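# Uncap the marker and place both parts on pads

## Task

Remove the cap from the marker. Then set the cap down on the yellow pad and the marker on the blue pad. Each part's centre must sit well within its pad, and at least half of each part's length must lie over that pad.

## Robot and tools

ROBOT. There are two arms, left_arm and right_arm, each with a parallel gripper. Calibrated bases in the scene frame: left_arm at (-0.003, +0.320, +0.038) m, right_arm at (+0.038, -0.251, +0.049) m. Both have almost no yaw, and each base frame has +z up. Scene frame: the origin is at table-top height, halfway between the nominal bases. +x points out over the table, +z points up, and left_arm is on the +y side. Image left and right do not match arm names. A loose object may occasionally get a brief shove. Anything that ends up off the table fails the task.

ROW LAYOUT. Every command row is one flat list of 14 numbers covering both arms: 7 for left_arm, then 7 for right_arm. Each arm's 7 are in this order: shoulder (joint2), elbow (joint3), wrist roll (joint6), wrist pitch (joint4), waist (joint1), wrist yaw (joint5), gripper opening. Result lists by joint use the same order. The first six numbers are offsets, not poses, scaled to [-1, 1]. 1.0 equals 2.224 rad for shoulder, elbow and waist, and 8.485 rad for wrist roll, pitch and yaw. They count from the arm's Joint targets as they stood when the action (or move) began, not from the previous row. Sending the same offset again therefore moves the joint further. Zeros keep an arm at its current targets. The opening is absolute: +1 is fully open, -1 is closed. To leave a gripper unchanged, repeat its current command, because 0 means half-open.

JOINT RANGES (rad): waist -2.618 to 3.054, shoulder 0 to 3.142, elbow 0 to 3.142, wrist pitch -1.571 to 1.571, wrist yaw -1.571 to 1.571, wrist roll -2.094 to 2.094. True ends may differ by up to 0.059 rad. If an action asks for more than 0.059 rad beyond a range end, it is rejected for both arms. If the first action fails this check, or any action is malformed, the whole call is rejected. Requests beyond the real end are clipped there, and the result may say "joint sent to its limit". Per control step, a target can lead its measured angle by at most 0.339 rad (big three joints) or 2.2 rad (wrist joints). If a target would move the gripper more than 200 mm from where it is, that arm's targets are scaled back.

TOOLS.
execute_actions(actions, cameras): actions is a list of actions. Each action is a table of up to 15 rows, one row per 1/30 s step, and lasts 0.5 s. A short table repeats its last row. An empty list just reports the state.
move(target, speed, blend, opening_speed, blocking, cameras): target is one 14-number row, or a list of up to 15 rows. Every row is an offset from the same starting Joint targets. All joints move in sync along a path, so the gripper traces a curve and avoids nothing, the other arm included. speed is rad/s for the joint with the longest way to go, 0.01 to 12.57, default 0.5. It can be one value or one per target. blend (rad) rounds corners between listed targets. opening_speed is the finger speed on the -1..+1 scale per second, at least 0.2. Use a low value to close gently. A path takes at least 0.5 s, and beyond 10 s it stops short. The result adds a move: line: done, off_target (at rest but a joint is more than 0.035 rad off), moving, held or fault, and limits=held if steps were withheld. done does not mean the gripper touched or holds anything. blocking=false returns after about 0.5 s while the move continues.
wait(seconds 0-10): lets time pass while the last commands are held. stop(): brakes a running move; fast moves need more room to stop. zoom_image(camera, region [x0,y0,x1,y1], at most 504x504 px): enlarges part of that camera's latest image. read_manual: licence texts only. finished_scene: ends the scene for good, so call it only when both parts rest correctly without the robot.

CAMERAS: cam_head_left, cam_head_right, cam_high, cam_low, cam_left_wrist, cam_right_wrist, all 896x504. cameras=[] returns none; leaving it out returns all. An unknown name invalidates the call.

RESULTS. Each arm's end_effector_position (m) and end_effector_quat_wxyz are in that arm's own base frame and may be off by a few cm. The point sits between the finger pads, about 1 cm behind the tips. The fingers point along the gripper's +z axis and close along its y axis. Joint positions and velocities come in the row order in rad and rad/s, with the pad gap last in m (0.094 fully open). Joint targets are what your next offsets count from. Tool commands show the current gripper commands. grip_measured uses the command scale. It reads up to about 2.7 mm wide when empty, and a few mm narrower than a firmly squeezed part. Commanding about 0.05 below the touch reading (0.11 or more for small round parts) squeezes at full force, about 50-64 N per pad. grip_effort_nm is motor effort (negative means closing) and is not proof of a grasp. Joint torques include the arm's own weight and carry offsets and noise. Torques 1, 2 and 5 wrap at ±28 N m. "joint command not followed" means the clearance check changed some targets.

CAUTIONS. Time keeps running while you think or write, and a running move continues during that time. Avoid drops, releasing parts that are still moving, fast impacts and hard pushes. Any arm stop costs. Never let the arms strike or squeeze each other, including one gripper closing on the other's fingers, because that can end the scene. To stop pressing against something, command the targets back past the measured positions. Holding loads, long reaches or pushing at unreachable poses heats motors. MOTOR HOT appears at 75 °C. At 90 °C the arm folds up and stays idle, and at 100 °C it goes limp. To release, command an opening well above grip_measured.

Each tool is called after "Call:" as name([rows], argument=value, ...), one row to a line, values as JSON.

## Session

I'll start by looking at the scene.

Call:
execute_actions(actions=[])

Scene clock: 0.00 s.
left_arm: end_effector_position=(+0.4179, +0.0030, +0.0713) grip_measured=+1.000 grip_effort_nm=n/a end_effector_quat_wxyz=(+0.556, -0.029, +0.829, +0.043) | right_arm: end_effector_position=(+0.4202, -0.0424, +0.1252) grip_measured=+1.000 grip_effort_nm=n/a end_effector_quat_wxyz=(+0.637, +0.129, +0.755, -0.092)
Joint names: [shoulder, elbow, wrist roll, wrist pitch, waist, wrist yaw]
Joint positions: left_arm=[1.711 0.453 -0.025 0.865 -0.065 -0.164 0.094] | right_arm=[1.677 0.437 0.089 1.056 0.042 0.348 0.094]
Joint velocities: within noise
Joint torques (N m): no reading
Heat: left arm: 30 °C; right arm: 28 °C.
Joint targets: left_arm=[1.702 0.461 -0.026 0.868 -0.065 -0.165] | right_arm=[1.667 0.444 0.089 1.061 0.042 0.350]
Tool commands: left_gripper/opening=+1.0 right_gripper/opening=+1.0

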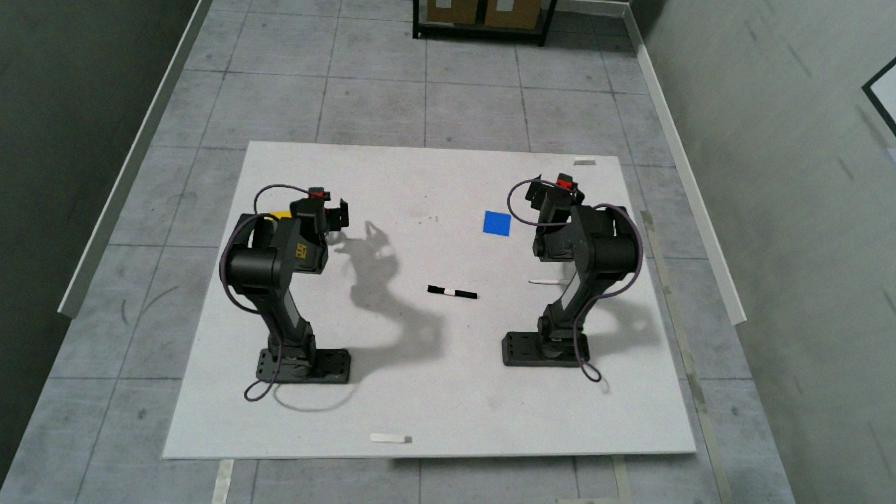

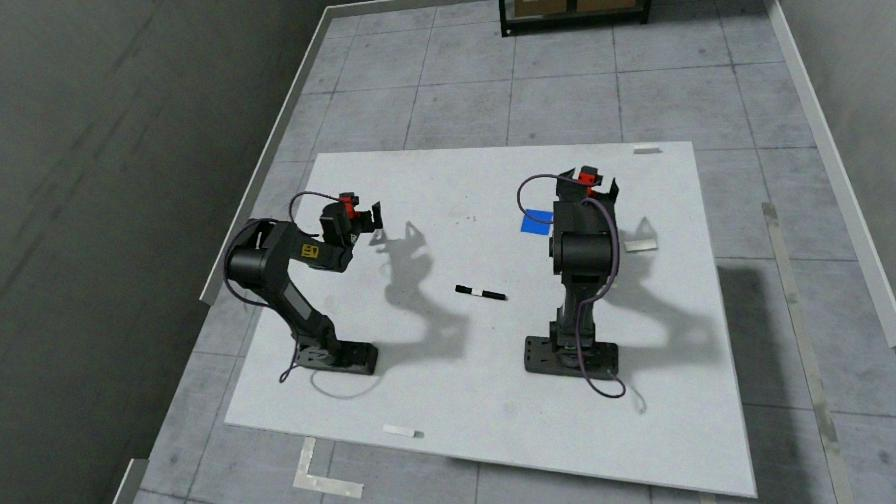

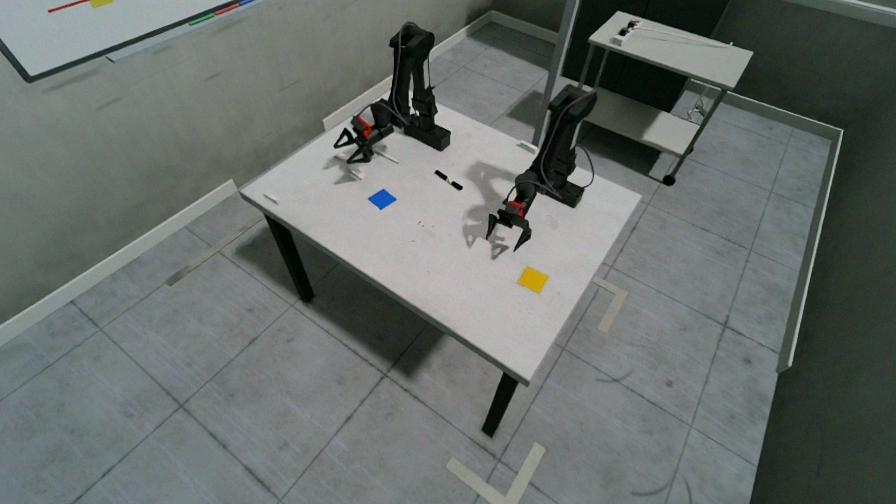

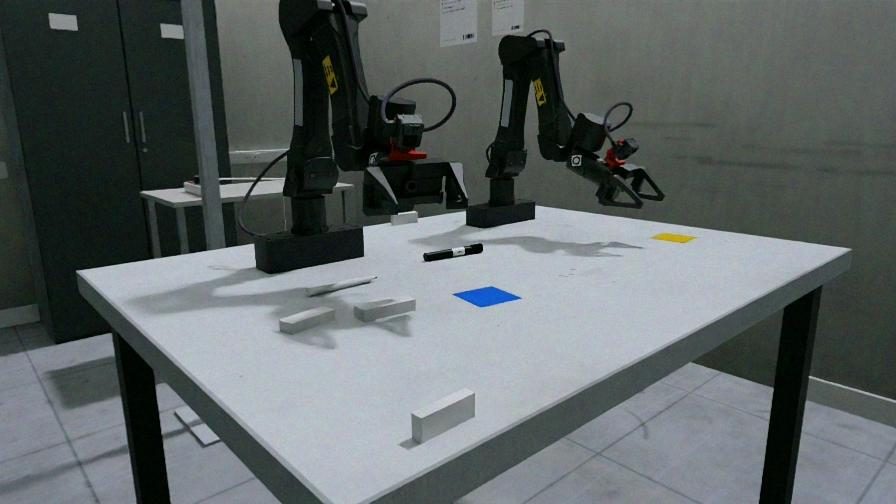

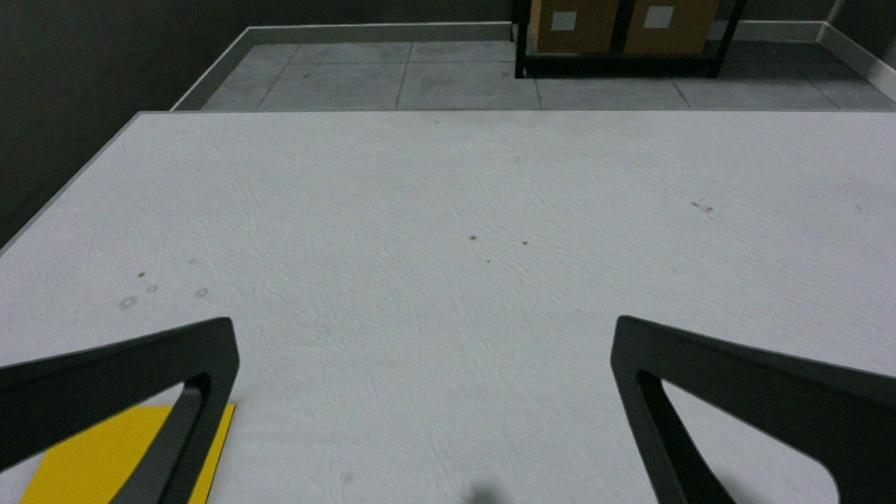

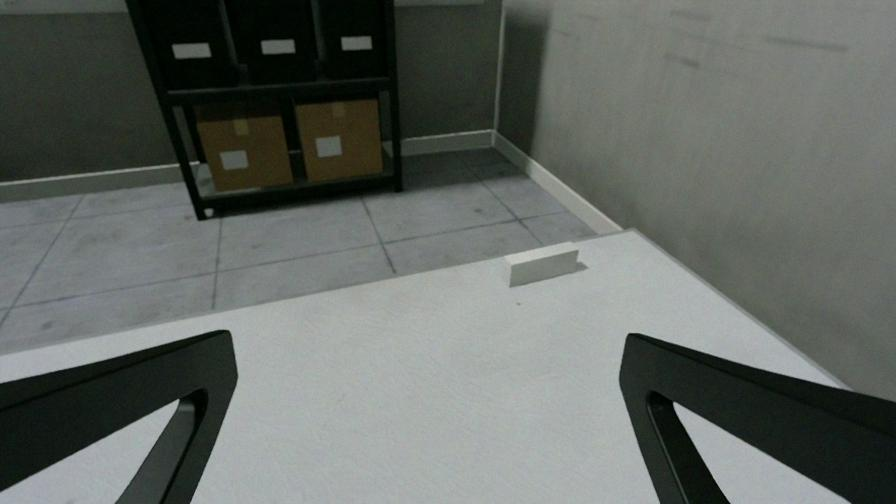

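Call:
zoom_image(camera="cam_head_left", region=[400, 260, 520, 320])

Call:
zoom_image(camera="cam_low", region=[400, 220, 540, 300])

Call:
zoom_image(camera="cam_high", region=[340, 130, 560, 300])

Scaled by 4.200.

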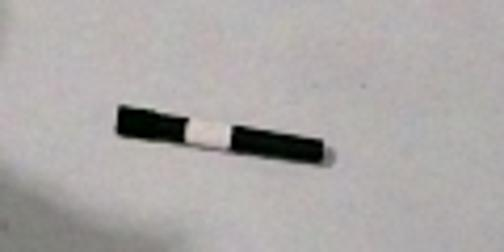

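Scaled by 3.600.

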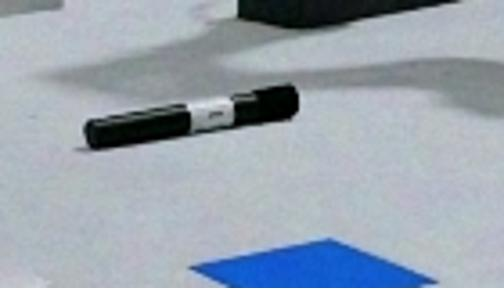

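Scaled by 2.291.

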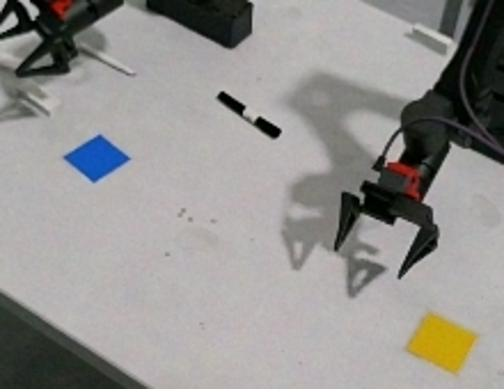

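Call:
move(target=[0, 0, 0, 0, 0, 0, 1, -0.0644, 0.2642, -0.0847, -0.2522, 0.3431, -0.04125, 1], speed=1.2, cameras=["cam_head_left", "cam_right_wrist"])

Scene clock: 340.83 s.
left_arm: end_effector_position=(+0.4179, +0.0030, +0.0712) grip_measured=+1.000 grip_effort_nm=-0.002 end_effector_quat_wxyz=(+0.556, -0.029, +0.830, +0.043) | right_arm: end_effector_position=(+0.1708, +0.1728, +0.0565) grip_measured=+1.000 grip_effort_nm=-0.017 end_effector_quat_wxyz=(-0.025, -0.653, +0.757, -0.011)
Joint names: [shoulder, elbow, wrist roll, wrist pitch, waist, wrist yaw]
Joint positions: left_arm=[1.711 0.453 -0.025 0.864 -0.065 -0.164 0.094] | right_arm=[1.556 1.002 -0.623 -1.068 0.799 0.017 0.094]
Joint velocities: within noise
Joint torques (N m): left_arm=[-6.64 5.27 -0.02 1.81 0.02 -0.08] | right_arm=[-7.79 7.42 -0.08 -0.08 0.55 -0.17]
Heat: left arm: 34 °C; right arm: 41 °C.
Joint targets: left_arm=[1.702 0.461 -0.026 0.867 -0.065 -0.165] | right_arm=[1.524 1.032 -0.630 -1.078 0.805 0.000]
move: done
Images, in order (width x height): cam_head_left 896x504, cam_right_wrist 896x504.

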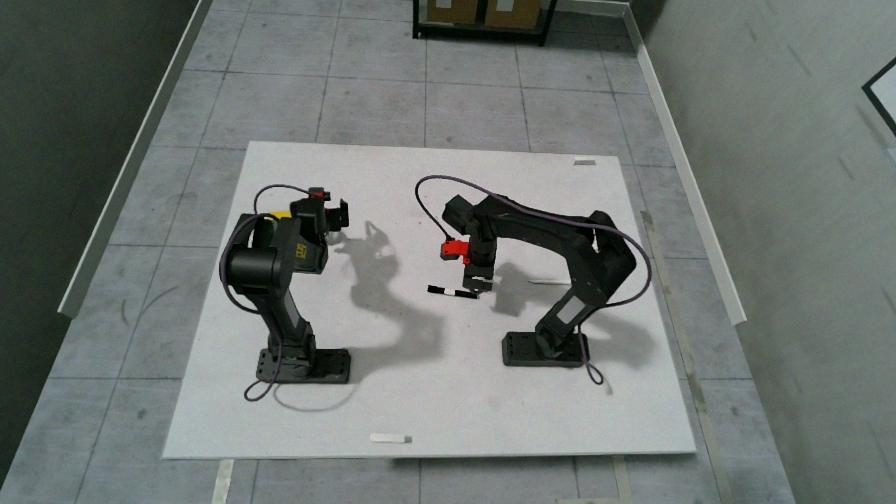

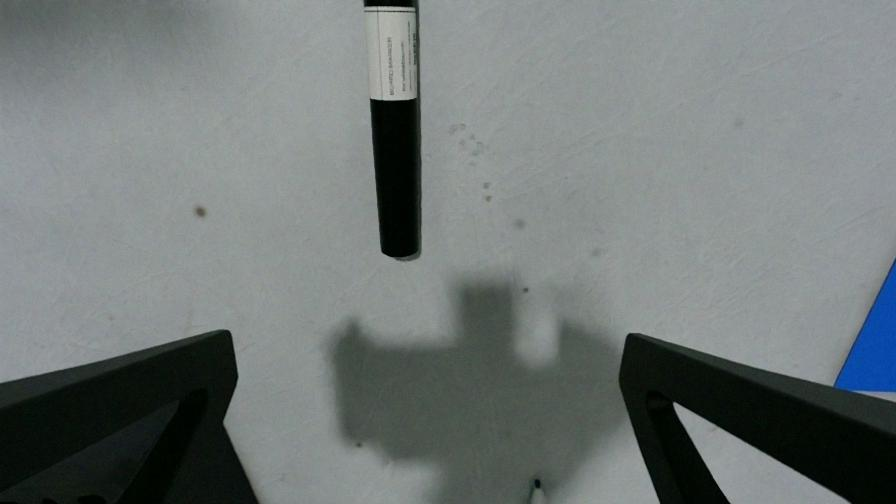

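Call:
move(target=[0, 0, 0, 0, 0, 0, 1, 0.0288, -0.0796, 0.0091, 0.0344, 0.0384, -0.0012, 1], speed=0.6, cameras=["cam_right_wrist", "cam_low"])

Scene clock: 397.40 s.
left_arm: end_effector_position=(+0.4179, +0.0030, +0.0712) grip_measured=+1.000 grip_effort_nm=-0.007 end_effector_quat_wxyz=(+0.556, -0.029, +0.830, +0.043) | right_arm: end_effector_position=(+0.1638, +0.1996, +0.0192) grip_measured=+1.000 grip_effort_nm=-0.022 end_effector_quat_wxyz=(+0.025, -0.660, +0.751, +0.001)
Joint names: [shoulder, elbow, wrist roll, wrist pitch, waist, wrist yaw]
Joint positions: left_arm=[1.711 0.453 -0.025 0.864 -0.065 -0.164 0.094] | right_arm=[1.578 0.863 -0.559 -0.807 0.884 0.006 0.094]
Joint velocities: within noise
Joint torques (N m): left_arm=[-6.65 5.27 -0.01 1.82 0.12 -0.11] | right_arm=[-4.45 4.04 0.02 0.34 0.58 -0.2]
Heat: left arm: 34 °C; right arm: 34 °C.
Joint targets: left_arm=[1.702 0.461 -0.026 0.867 -0.065 -0.165] | right_arm=[1.588 0.855 -0.553 -0.786 0.890 -0.010]
move: done
Images, in order (width x height): cam_low 896x504, cam_right_wrist 896x504.

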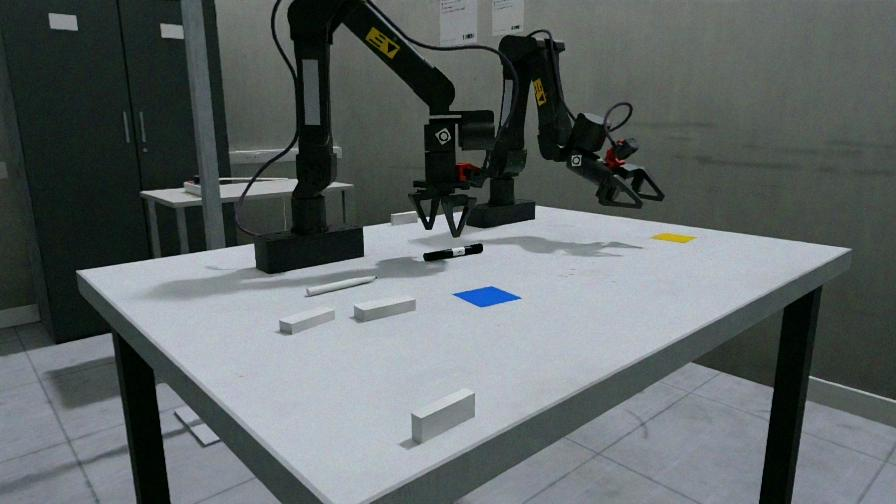

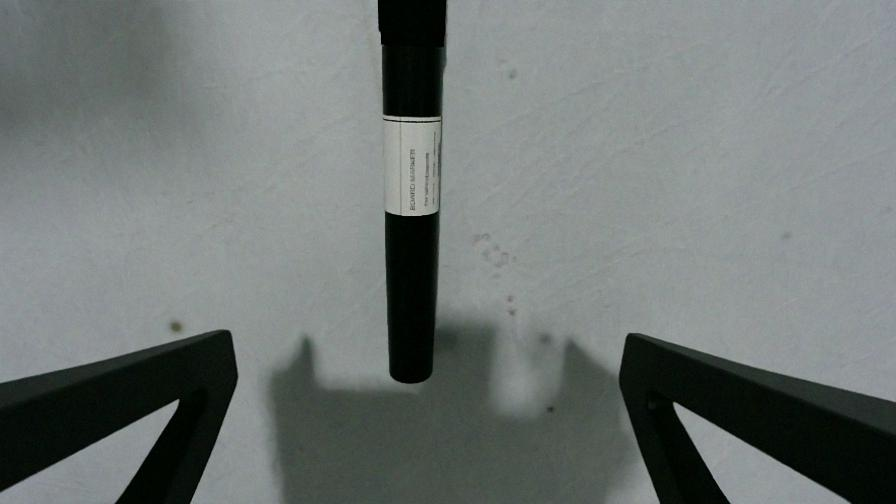

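Call:
zoom_image(camera="cam_low", region=[410, 225, 500, 275])

Scaled by 5.600.

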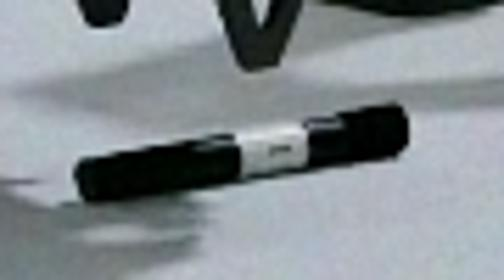

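Call:
move(target=[0, 0, 0, 0, 0, 0, 1, 0.0567, -0.0180, 0.0038, 0.0138, 0.0094, -0.0007, 1], speed=0.3, cameras=["cam_right_wrist", "cam_low"])

Scene clock: 467.67 s.
left_arm: end_effector_position=(+0.4179, +0.0030, +0.0712) grip_measured=+1.000 grip_effort_nm=-0.002 end_effector_quat_wxyz=(+0.556, -0.029, +0.830, +0.043) | right_arm: end_effector_position=(+0.1581, +0.2025, -0.0186) grip_measured=+1.000 grip_effort_nm=-0.017 end_effector_quat_wxyz=(+0.000, -0.656, +0.755, +0.000)
Joint names: [shoulder, elbow, wrist roll, wrist pitch, waist, wrist yaw]
Joint positions: left_arm=[1.711 0.453 -0.025 0.864 -0.065 -0.164 0.094] | right_arm=[1.702 0.823 -0.526 -0.691 0.904 0.001 0.094]
Joint velocities: within noise
Joint torques (N m): left_arm=[-6.72 5.3 0.01 1.83 0.05 -0.07] | right_arm=[-4.97 3.63 0.07 0.27 0.61 -0.2]
Heat: left arm: 34 °C; right arm: 32 °C.
Joint targets: left_arm=[1.702 0.461 -0.026 0.867 -0.065 -0.165] | right_arm=[1.714 0.815 -0.521 -0.669 0.911 -0.016]
move: done
Images, in order (width x height): cam_low 896x504, cam_right_wrist 896x504.

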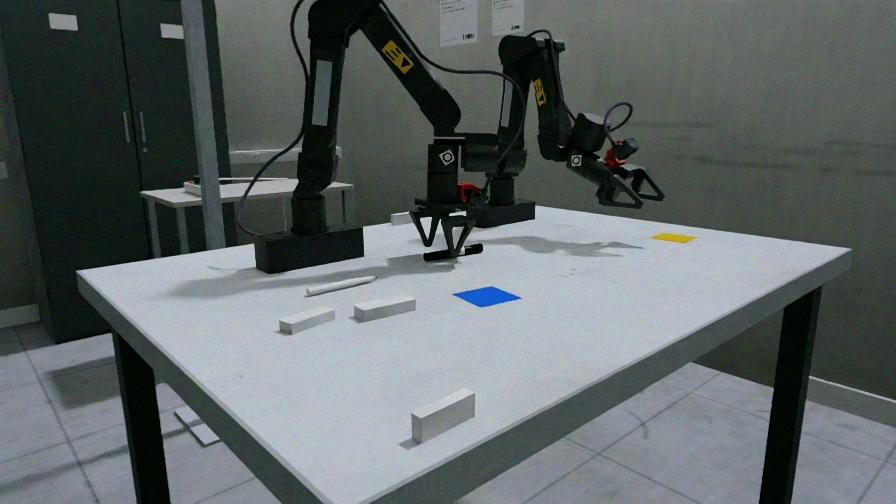

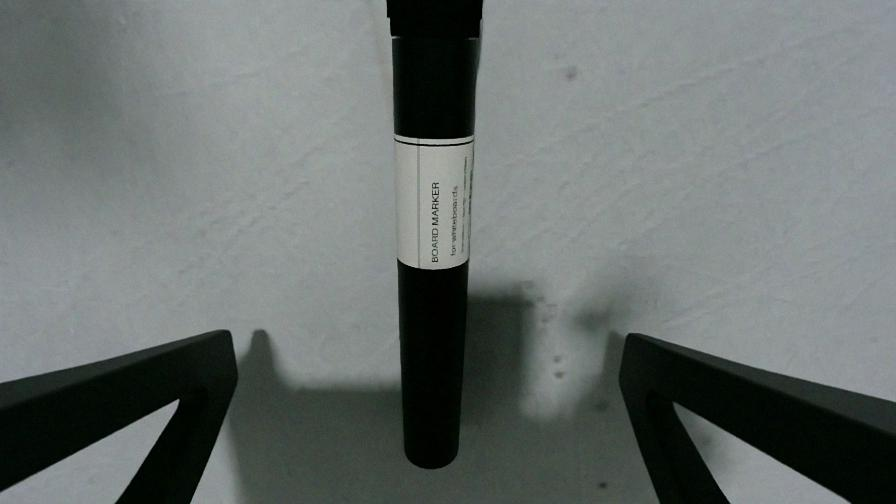

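Call:
move(target=[0, 0, 0, 0, 0, 0, 1, 0.0193, -0.0119, 0, 0.0080, 0, 0, 1], speed=0.15, cameras=["cam_right_wrist", "cam_low"])

Call:
zoom_image(camera="cam_low", region=[390, 180, 530, 280])

Scene clock: 507.63 s.
left_arm: end_effector_position=(+0.4179, +0.0030, +0.0712) grip_measured=+1.000 grip_effort_nm=-0.002 end_effector_quat_wxyz=(+0.556, -0.029, +0.830, +0.043) | right_arm: end_effector_position=(+0.1595, +0.2044, -0.0316) grip_measured=+1.000 grip_effort_nm=-0.022 end_effector_quat_wxyz=(+0.004, -0.655, +0.755, +0.001)
Joint names: [shoulder, elbow, wrist roll, wrist pitch, waist, wrist yaw]
Joint positions: left_arm=[1.711 0.453 -0.025 0.864 -0.065 -0.164 0.094] | right_arm=[1.738 0.8 -0.525 -0.624 0.905 0 0.094]
Joint velocities: within noise
Joint torques (N m): left_arm=[-6.69 5.24 -0.02 1.83 -0.03 -0.06] | right_arm=[-4.56 3.11 0.02 0.31 0.59 -0.21]
Heat: left arm: 35 °C; right arm: 31 °C.
Joint targets: left_arm=[1.702 0.461 -0.026 0.867 -0.065 -0.165] | right_arm=[1.757 0.788 -0.521 -0.602 0.911 -0.016]
move: done
Images, in order (width x height): cam_low 896x504, cam_right_wrist 896x504.

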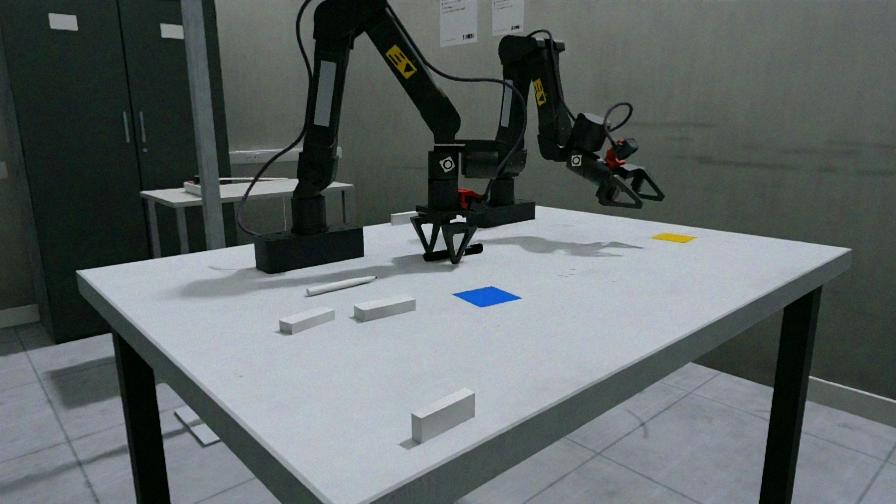

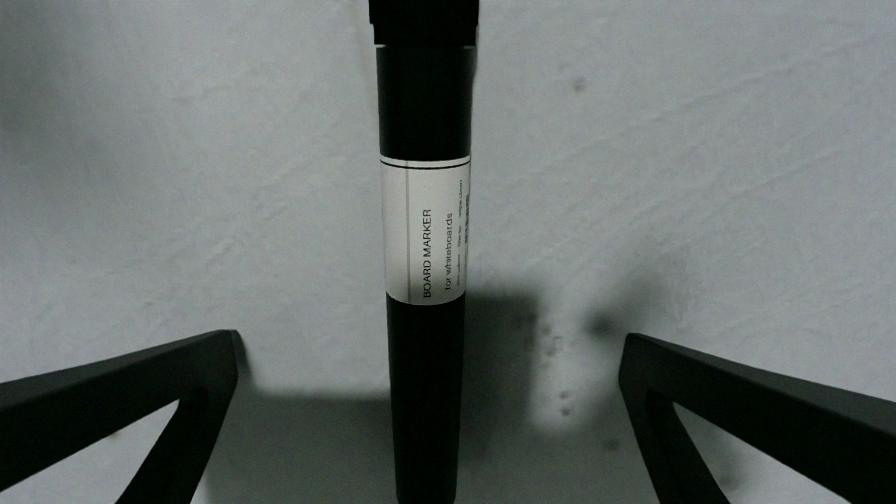

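Scaled by 3.600.

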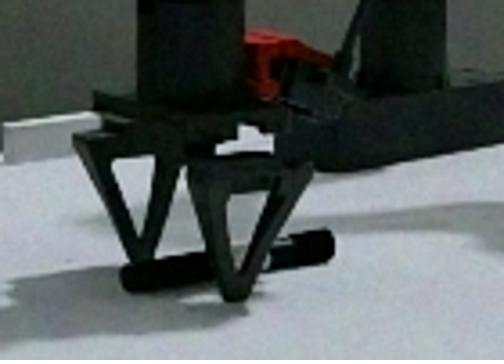

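Call:
move([
  [0, 0, 0, 0, 0, 0, 1, 0.0074, -0.0048, 0, 0.0032, 0, 0, -0.2],
  [0, 0, 0, 0, 0, 0, 1, 0.0074, -0.0048, 0, 0.0032, 0, 0, -0.85],
], speed=0.15, opening_speed=0.8, cameras=["cam_right_wrist", "cam_low"])

Scene clock: 528.60 s.
left_arm: end_effector_position=(+0.4179, +0.0030, +0.0712) grip_measured=+1.000 grip_effort_nm=-0.012 end_effector_quat_wxyz=(+0.556, -0.029, +0.830, +0.043) | right_arm: end_effector_position=(+0.1645, +0.2091, -0.0328) grip_measured=-0.658 grip_effort_nm=-1.033 end_effector_quat_wxyz=(+0.017, -0.655, +0.756, +0.000)
Joint names: [shoulder, elbow, wrist roll, wrist pitch, waist, wrist yaw]
Joint positions: left_arm=[1.711 0.453 -0.025 0.864 -0.065 -0.164 0.094] | right_arm=[1.744 0.8 -0.523 -0.593 0.905 0.006 0.016]
Joint velocities: within noise
Joint torques (N m): left_arm=[-6.64 5.35 -0.01 1.84 0.03 -0.09] | right_arm=[-3.85 2.33 0 0.31 0.62 -0.25]
Heat: left arm: 35 °C; right arm: 31 °C.
Joint targets: left_arm=[1.702 0.461 -0.026 0.867 -0.065 -0.165] | right_arm=[1.773 0.778 -0.520 -0.574 0.911 -0.016]
move: done
Images, in order (width x height): cam_low 896x504, cam_right_wrist 896x504.

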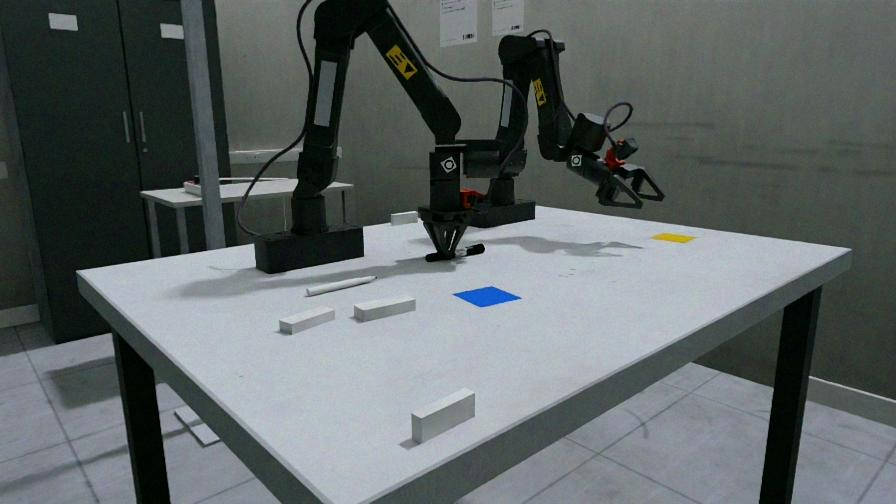

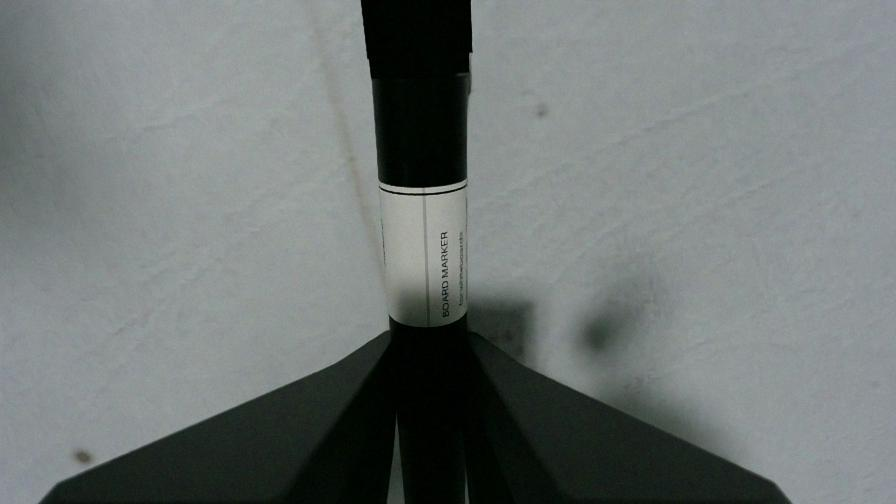

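Call:
move([
  [0, 0, 0, 0, 0, 0, 0, -0.0702, 0.0782, 0, -0.0391, 0, 0, -0.85],
  [-0.0009, 0, -0.1384, 0.0098, -0.1281, -0.0277, 0, 0.1312, 0.5171, -0.0204, -0.0990, -0.1637, 0, -0.85],
  [-0.0231, 0.0172, -0.1919, 0.0133, -0.3566, -0.0400, 0, 0.1312, 0.5171, -0.0204, -0.0990, -0.1637, 0, -0.85],
], speed=[0.5, 0.7, 0.7], blend=[0.08, 0.05, 0])

Scene clock: 615.20 s.
left_arm: end_effector_position=(+0.3344, -0.2575, +0.1216) grip_measured=+0.003 grip_effort_nm=-0.144 end_effector_quat_wxyz=(+0.365, -0.434, +0.643, -0.516) | right_arm: end_effector_position=(+0.3374, +0.2075, +0.1287) grip_measured=-0.659 grip_effort_nm=-1.043 end_effector_quat_wxyz=(+0.010, -0.579, +0.815, +0.000)
Joint names: [shoulder, elbow, wrist roll, wrist pitch, waist, wrist yaw]
Joint positions: left_arm=[1.677 0.471 -1.658 0.975 -0.856 -0.483 0.047] | right_arm=[2.043 1.896 -0.687 -1.403 0.548 -0.002 0.016]
Joint velocities: within noise
Joint torques (N m): left_arm=[-7.98 7.57 0.05 1.86 -0.21 -0.32] | right_arm=[-7.97 8.03 -0.11 0 -0.02 -0.14]
Heat: left arm: 35 °C; right arm: 30 °C.
Joint targets: left_arm=[1.650 0.499 -1.654 0.980 -0.858 -0.505] | right_arm=[2.065 1.928 -0.694 -1.414 0.547 -0.016]
move: done; blend cut to 0 rad at target 1

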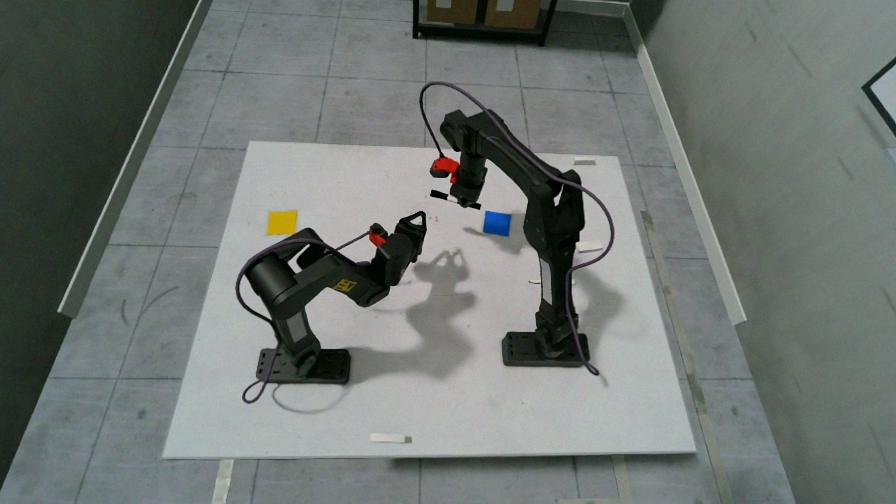

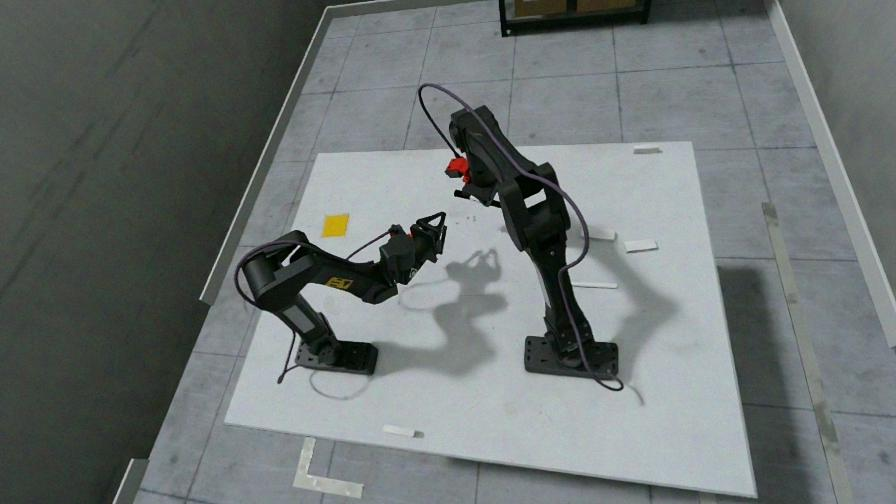

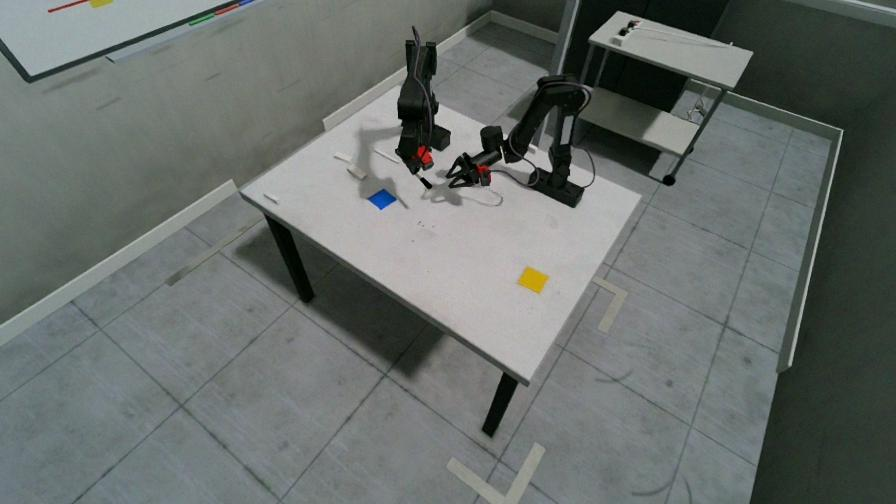

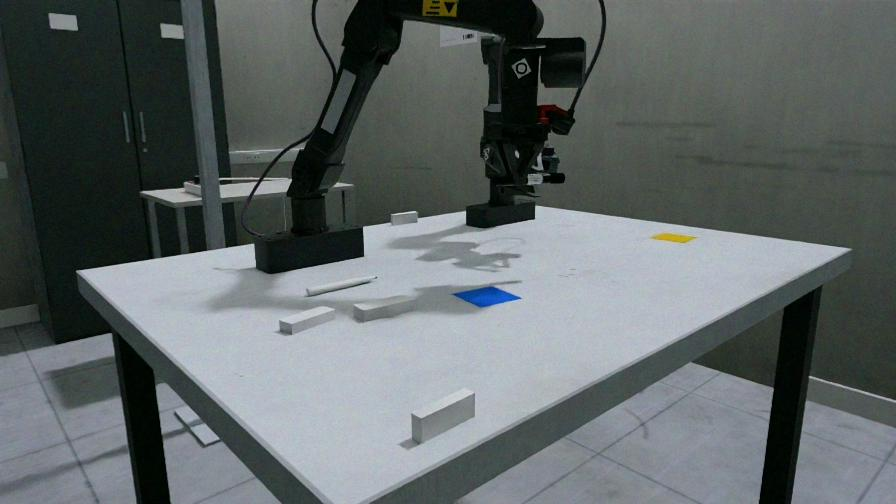

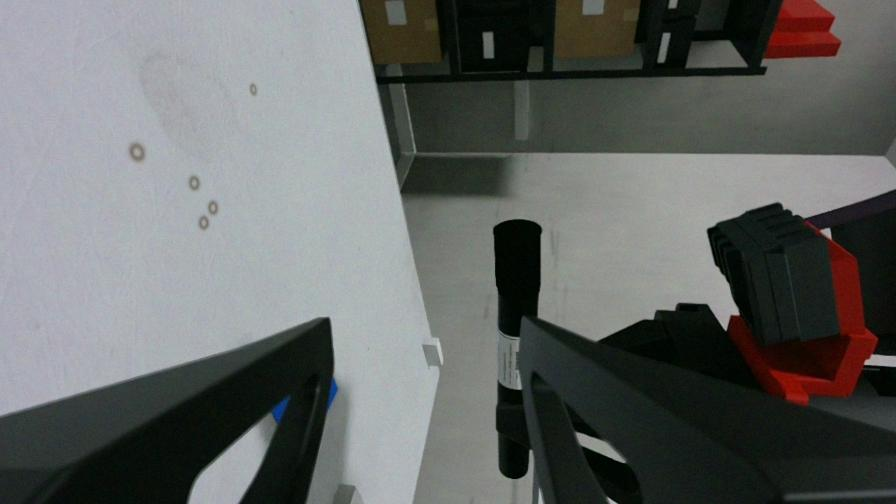

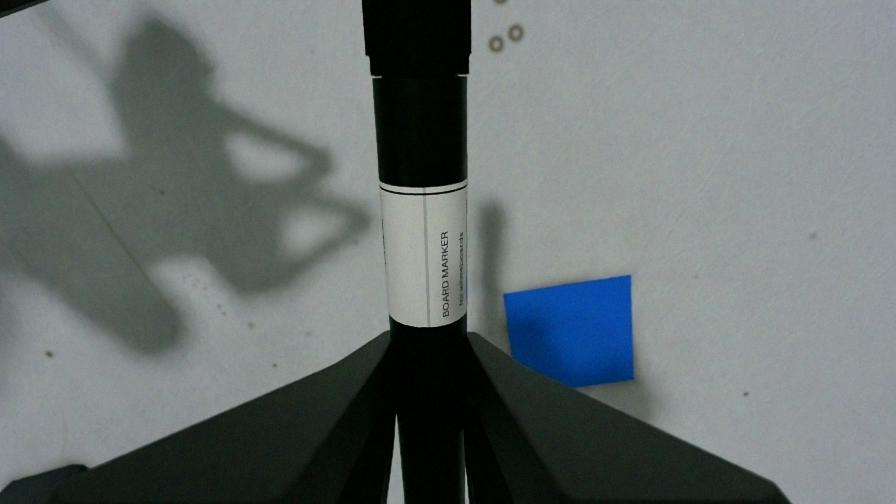

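Call:
zoom_image(camera="cam_left_wrist", region=[400, 190, 640, 504])

Scaled by 1.605.

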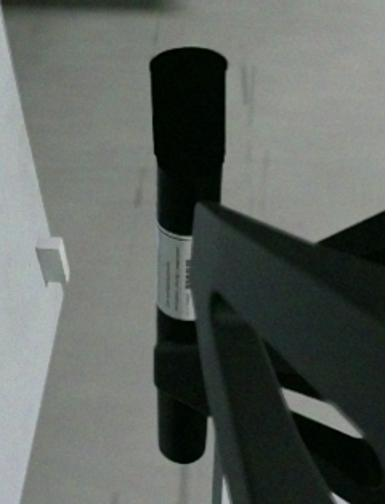

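Call:
move(target=[0.0450, 0.1138, -0.0039, -0.0203, 0.0263, 0.0094, 0, 0, 0, 0, 0, 0, 0, -0.85], speed=0.3, cameras=["cam_left_wrist", "cam_right_wrist", "cam_low"])

Scene clock: 724.07 s.
left_arm: end_effector_position=(+0.3800, -0.2901, +0.1560) grip_measured=+0.003 grip_effort_nm=-0.149 end_effector_quat_wxyz=(+0.348, -0.443, +0.628, -0.537) | right_arm: end_effector_position=(+0.3371, +0.2073, +0.1286) grip_measured=-0.659 grip_effort_nm=-1.038 end_effector_quat_wxyz=(+0.009, -0.579, +0.815, +0.000)
Joint names: [shoulder, elbow, wrist roll, wrist pitch, waist, wrist yaw]
Joint positions: left_arm=[1.737 0.721 -1.691 0.817 -0.806 -0.417 0.047] | right_arm=[2.043 1.896 -0.687 -1.405 0.548 -0.002 0.016]
Joint velocities: within noise
Joint torques (N m): left_arm=[-6.24 8.91 0.02 1.73 0.54 -0.18] | right_arm=[-7.92 7.98 -0.09 0.01 -0.12 -0.17]
Heat: left arm: 37 °C; right arm: 31 °C.
Joint targets: left_arm=[1.750 0.752 -1.687 0.808 -0.800 -0.425] | right_arm=[2.065 1.928 -0.694 -1.414 0.547 -0.016]
move: done
Images, in order (width x height): cam_low 896x504, cam_left_wrist 896x504, cam_right_wrist 896x504.

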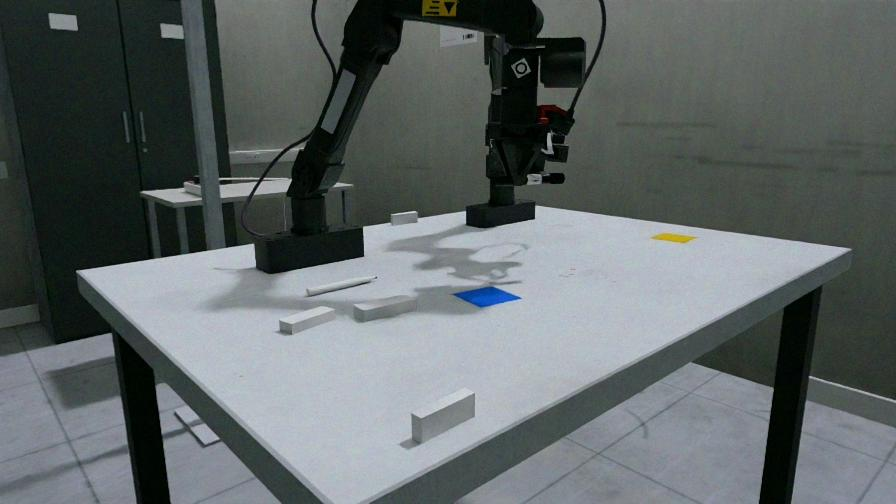

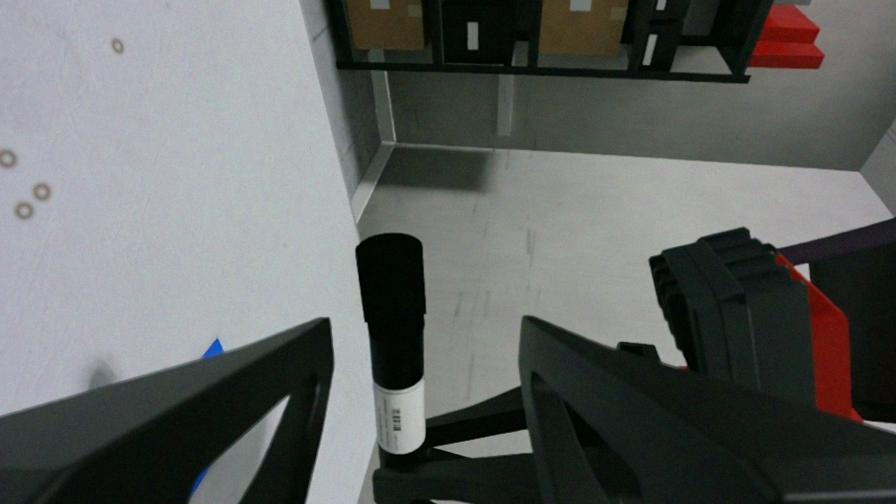

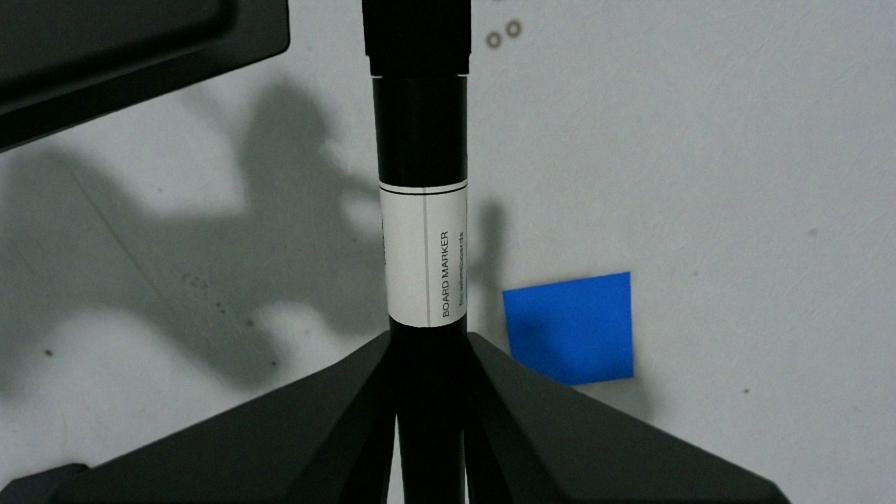

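Call:
move(target=[0.0135, -0.0130, 0, 0.0070, 0.0022, -0.0005, 0, 0, 0, 0, 0, 0, 0, -0.85], speed=0.2, cameras=["cam_left_wrist"])

Scene clock: 809.83 s.
left_arm: end_effector_position=(+0.3833, -0.2906, +0.1516) grip_measured=+0.003 grip_effort_nm=-0.144 end_effector_quat_wxyz=(+0.350, -0.443, +0.624, -0.540) | right_arm: end_effector_position=(+0.3371, +0.2073, +0.1286) grip_measured=-0.659 grip_effort_nm=-1.043 end_effector_quat_wxyz=(+0.009, -0.579, +0.815, +0.000)
Joint names: [shoulder, elbow, wrist roll, wrist pitch, waist, wrist yaw]
Joint positions: left_arm=[1.768 0.721 -1.691 0.859 -0.801 -0.416 0.047] | right_arm=[2.043 1.896 -0.687 -1.405 0.548 -0.002 0.016]
Joint velocities: within noise
Joint torques (N m): left_arm=[-6.38 5.94 0.04 1.87 0.53 -0.21] | right_arm=[-7.87 7.94 -0.1 0.04 0.01 -0.18]
Heat: left arm: 37 °C; right arm: 32 °C.
Joint targets: left_arm=[1.780 0.723 -1.687 0.867 -0.795 -0.429] | right_arm=[2.065 1.928 -0.694 -1.414 0.547 -0.016]
move: done
Images, in order (width x height): cam_left_wrist 896x504.

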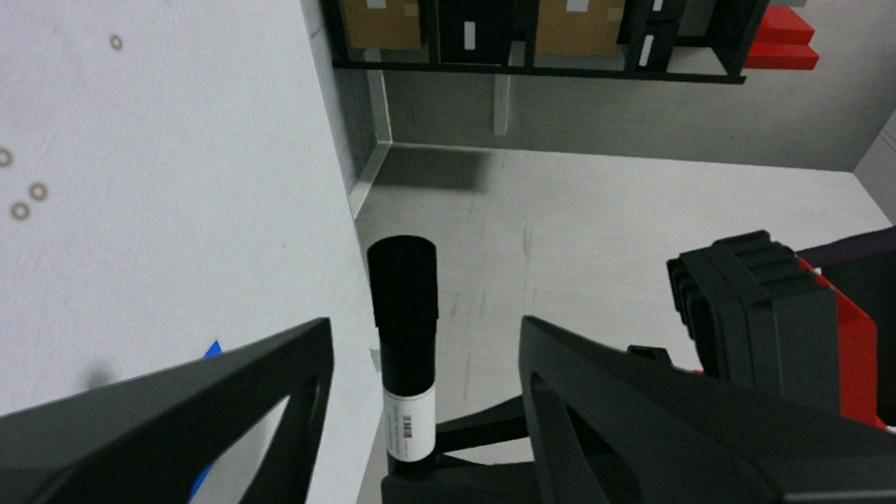

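Call:
move(target=[0.0522, 0.0571, 0, 0, 0.0193, 0.0047, 0, 0, 0, 0, 0, 0, 0, -0.85], speed=0.12, cameras=["cam_left_wrist", "cam_right_wrist", "cam_low"])

Scene clock: 827.60 s.
left_arm: end_effector_position=(+0.4117, -0.2967, +0.1370) grip_measured=+0.003 grip_effort_nm=-0.139 end_effector_quat_wxyz=(+0.349, -0.450, +0.625, -0.534) | right_arm: end_effector_position=(+0.3371, +0.2073, +0.1286) grip_measured=-0.659 grip_effort_nm=-1.043 end_effector_quat_wxyz=(+0.009, -0.579, +0.815, +0.000)
Joint names: [shoulder, elbow, wrist roll, wrist pitch, waist, wrist yaw]
Joint positions: left_arm=[1.883 0.817 -1.692 0.863 -0.758 -0.382 0.047] | right_arm=[2.043 1.896 -0.687 -1.405 0.548 -0.002 0.016]
Joint velocities: within noise
Joint torques (N m): left_arm=[-7.3 8.85 0.04 1.85 0.49 -0.12] | right_arm=[-7.98 8.02 -0.08 0.02 -0.13 -0.18]
Heat: left arm: 35 °C; right arm: 32 °C.
Joint targets: left_arm=[1.896 0.850 -1.687 0.867 -0.752 -0.389] | right_arm=[2.065 1.928 -0.694 -1.414 0.547 -0.016]
move: done
Images, in order (width x height): cam_low 896x504, cam_left_wrist 896x504, cam_right_wrist 896x504.

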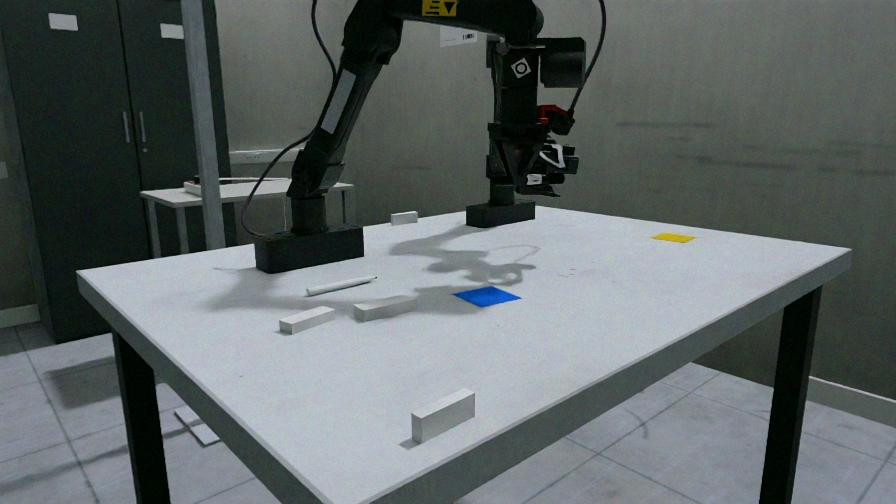

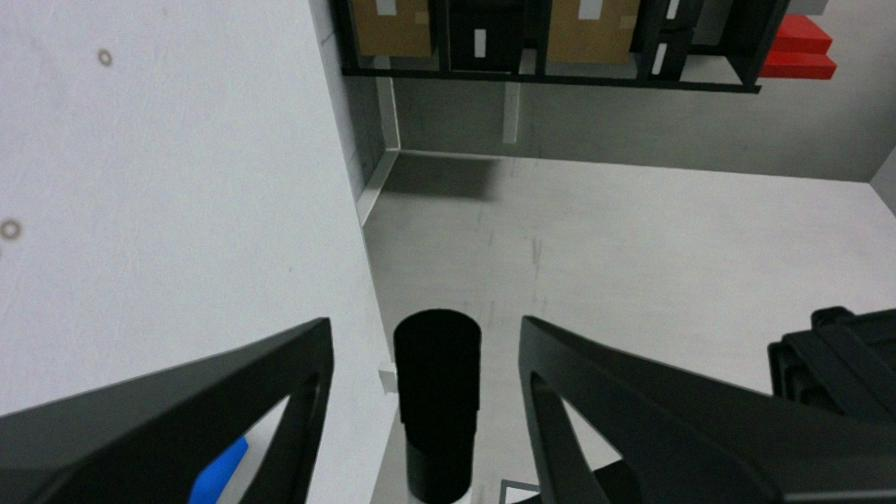

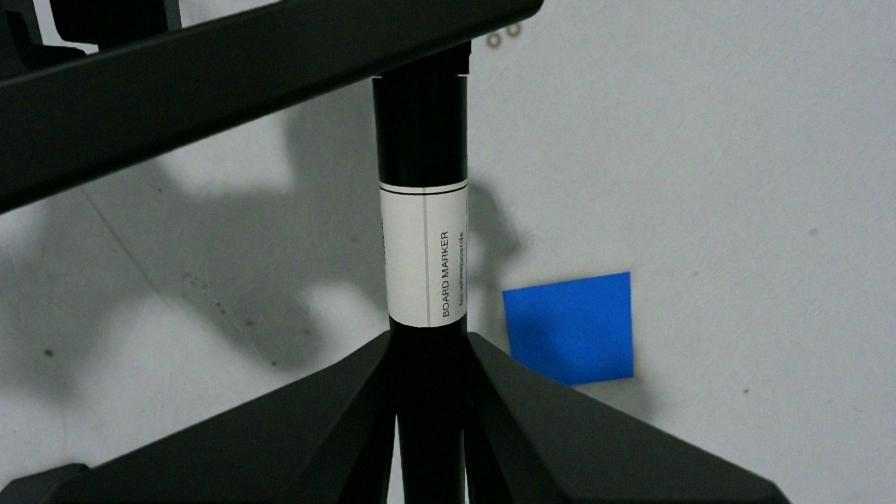

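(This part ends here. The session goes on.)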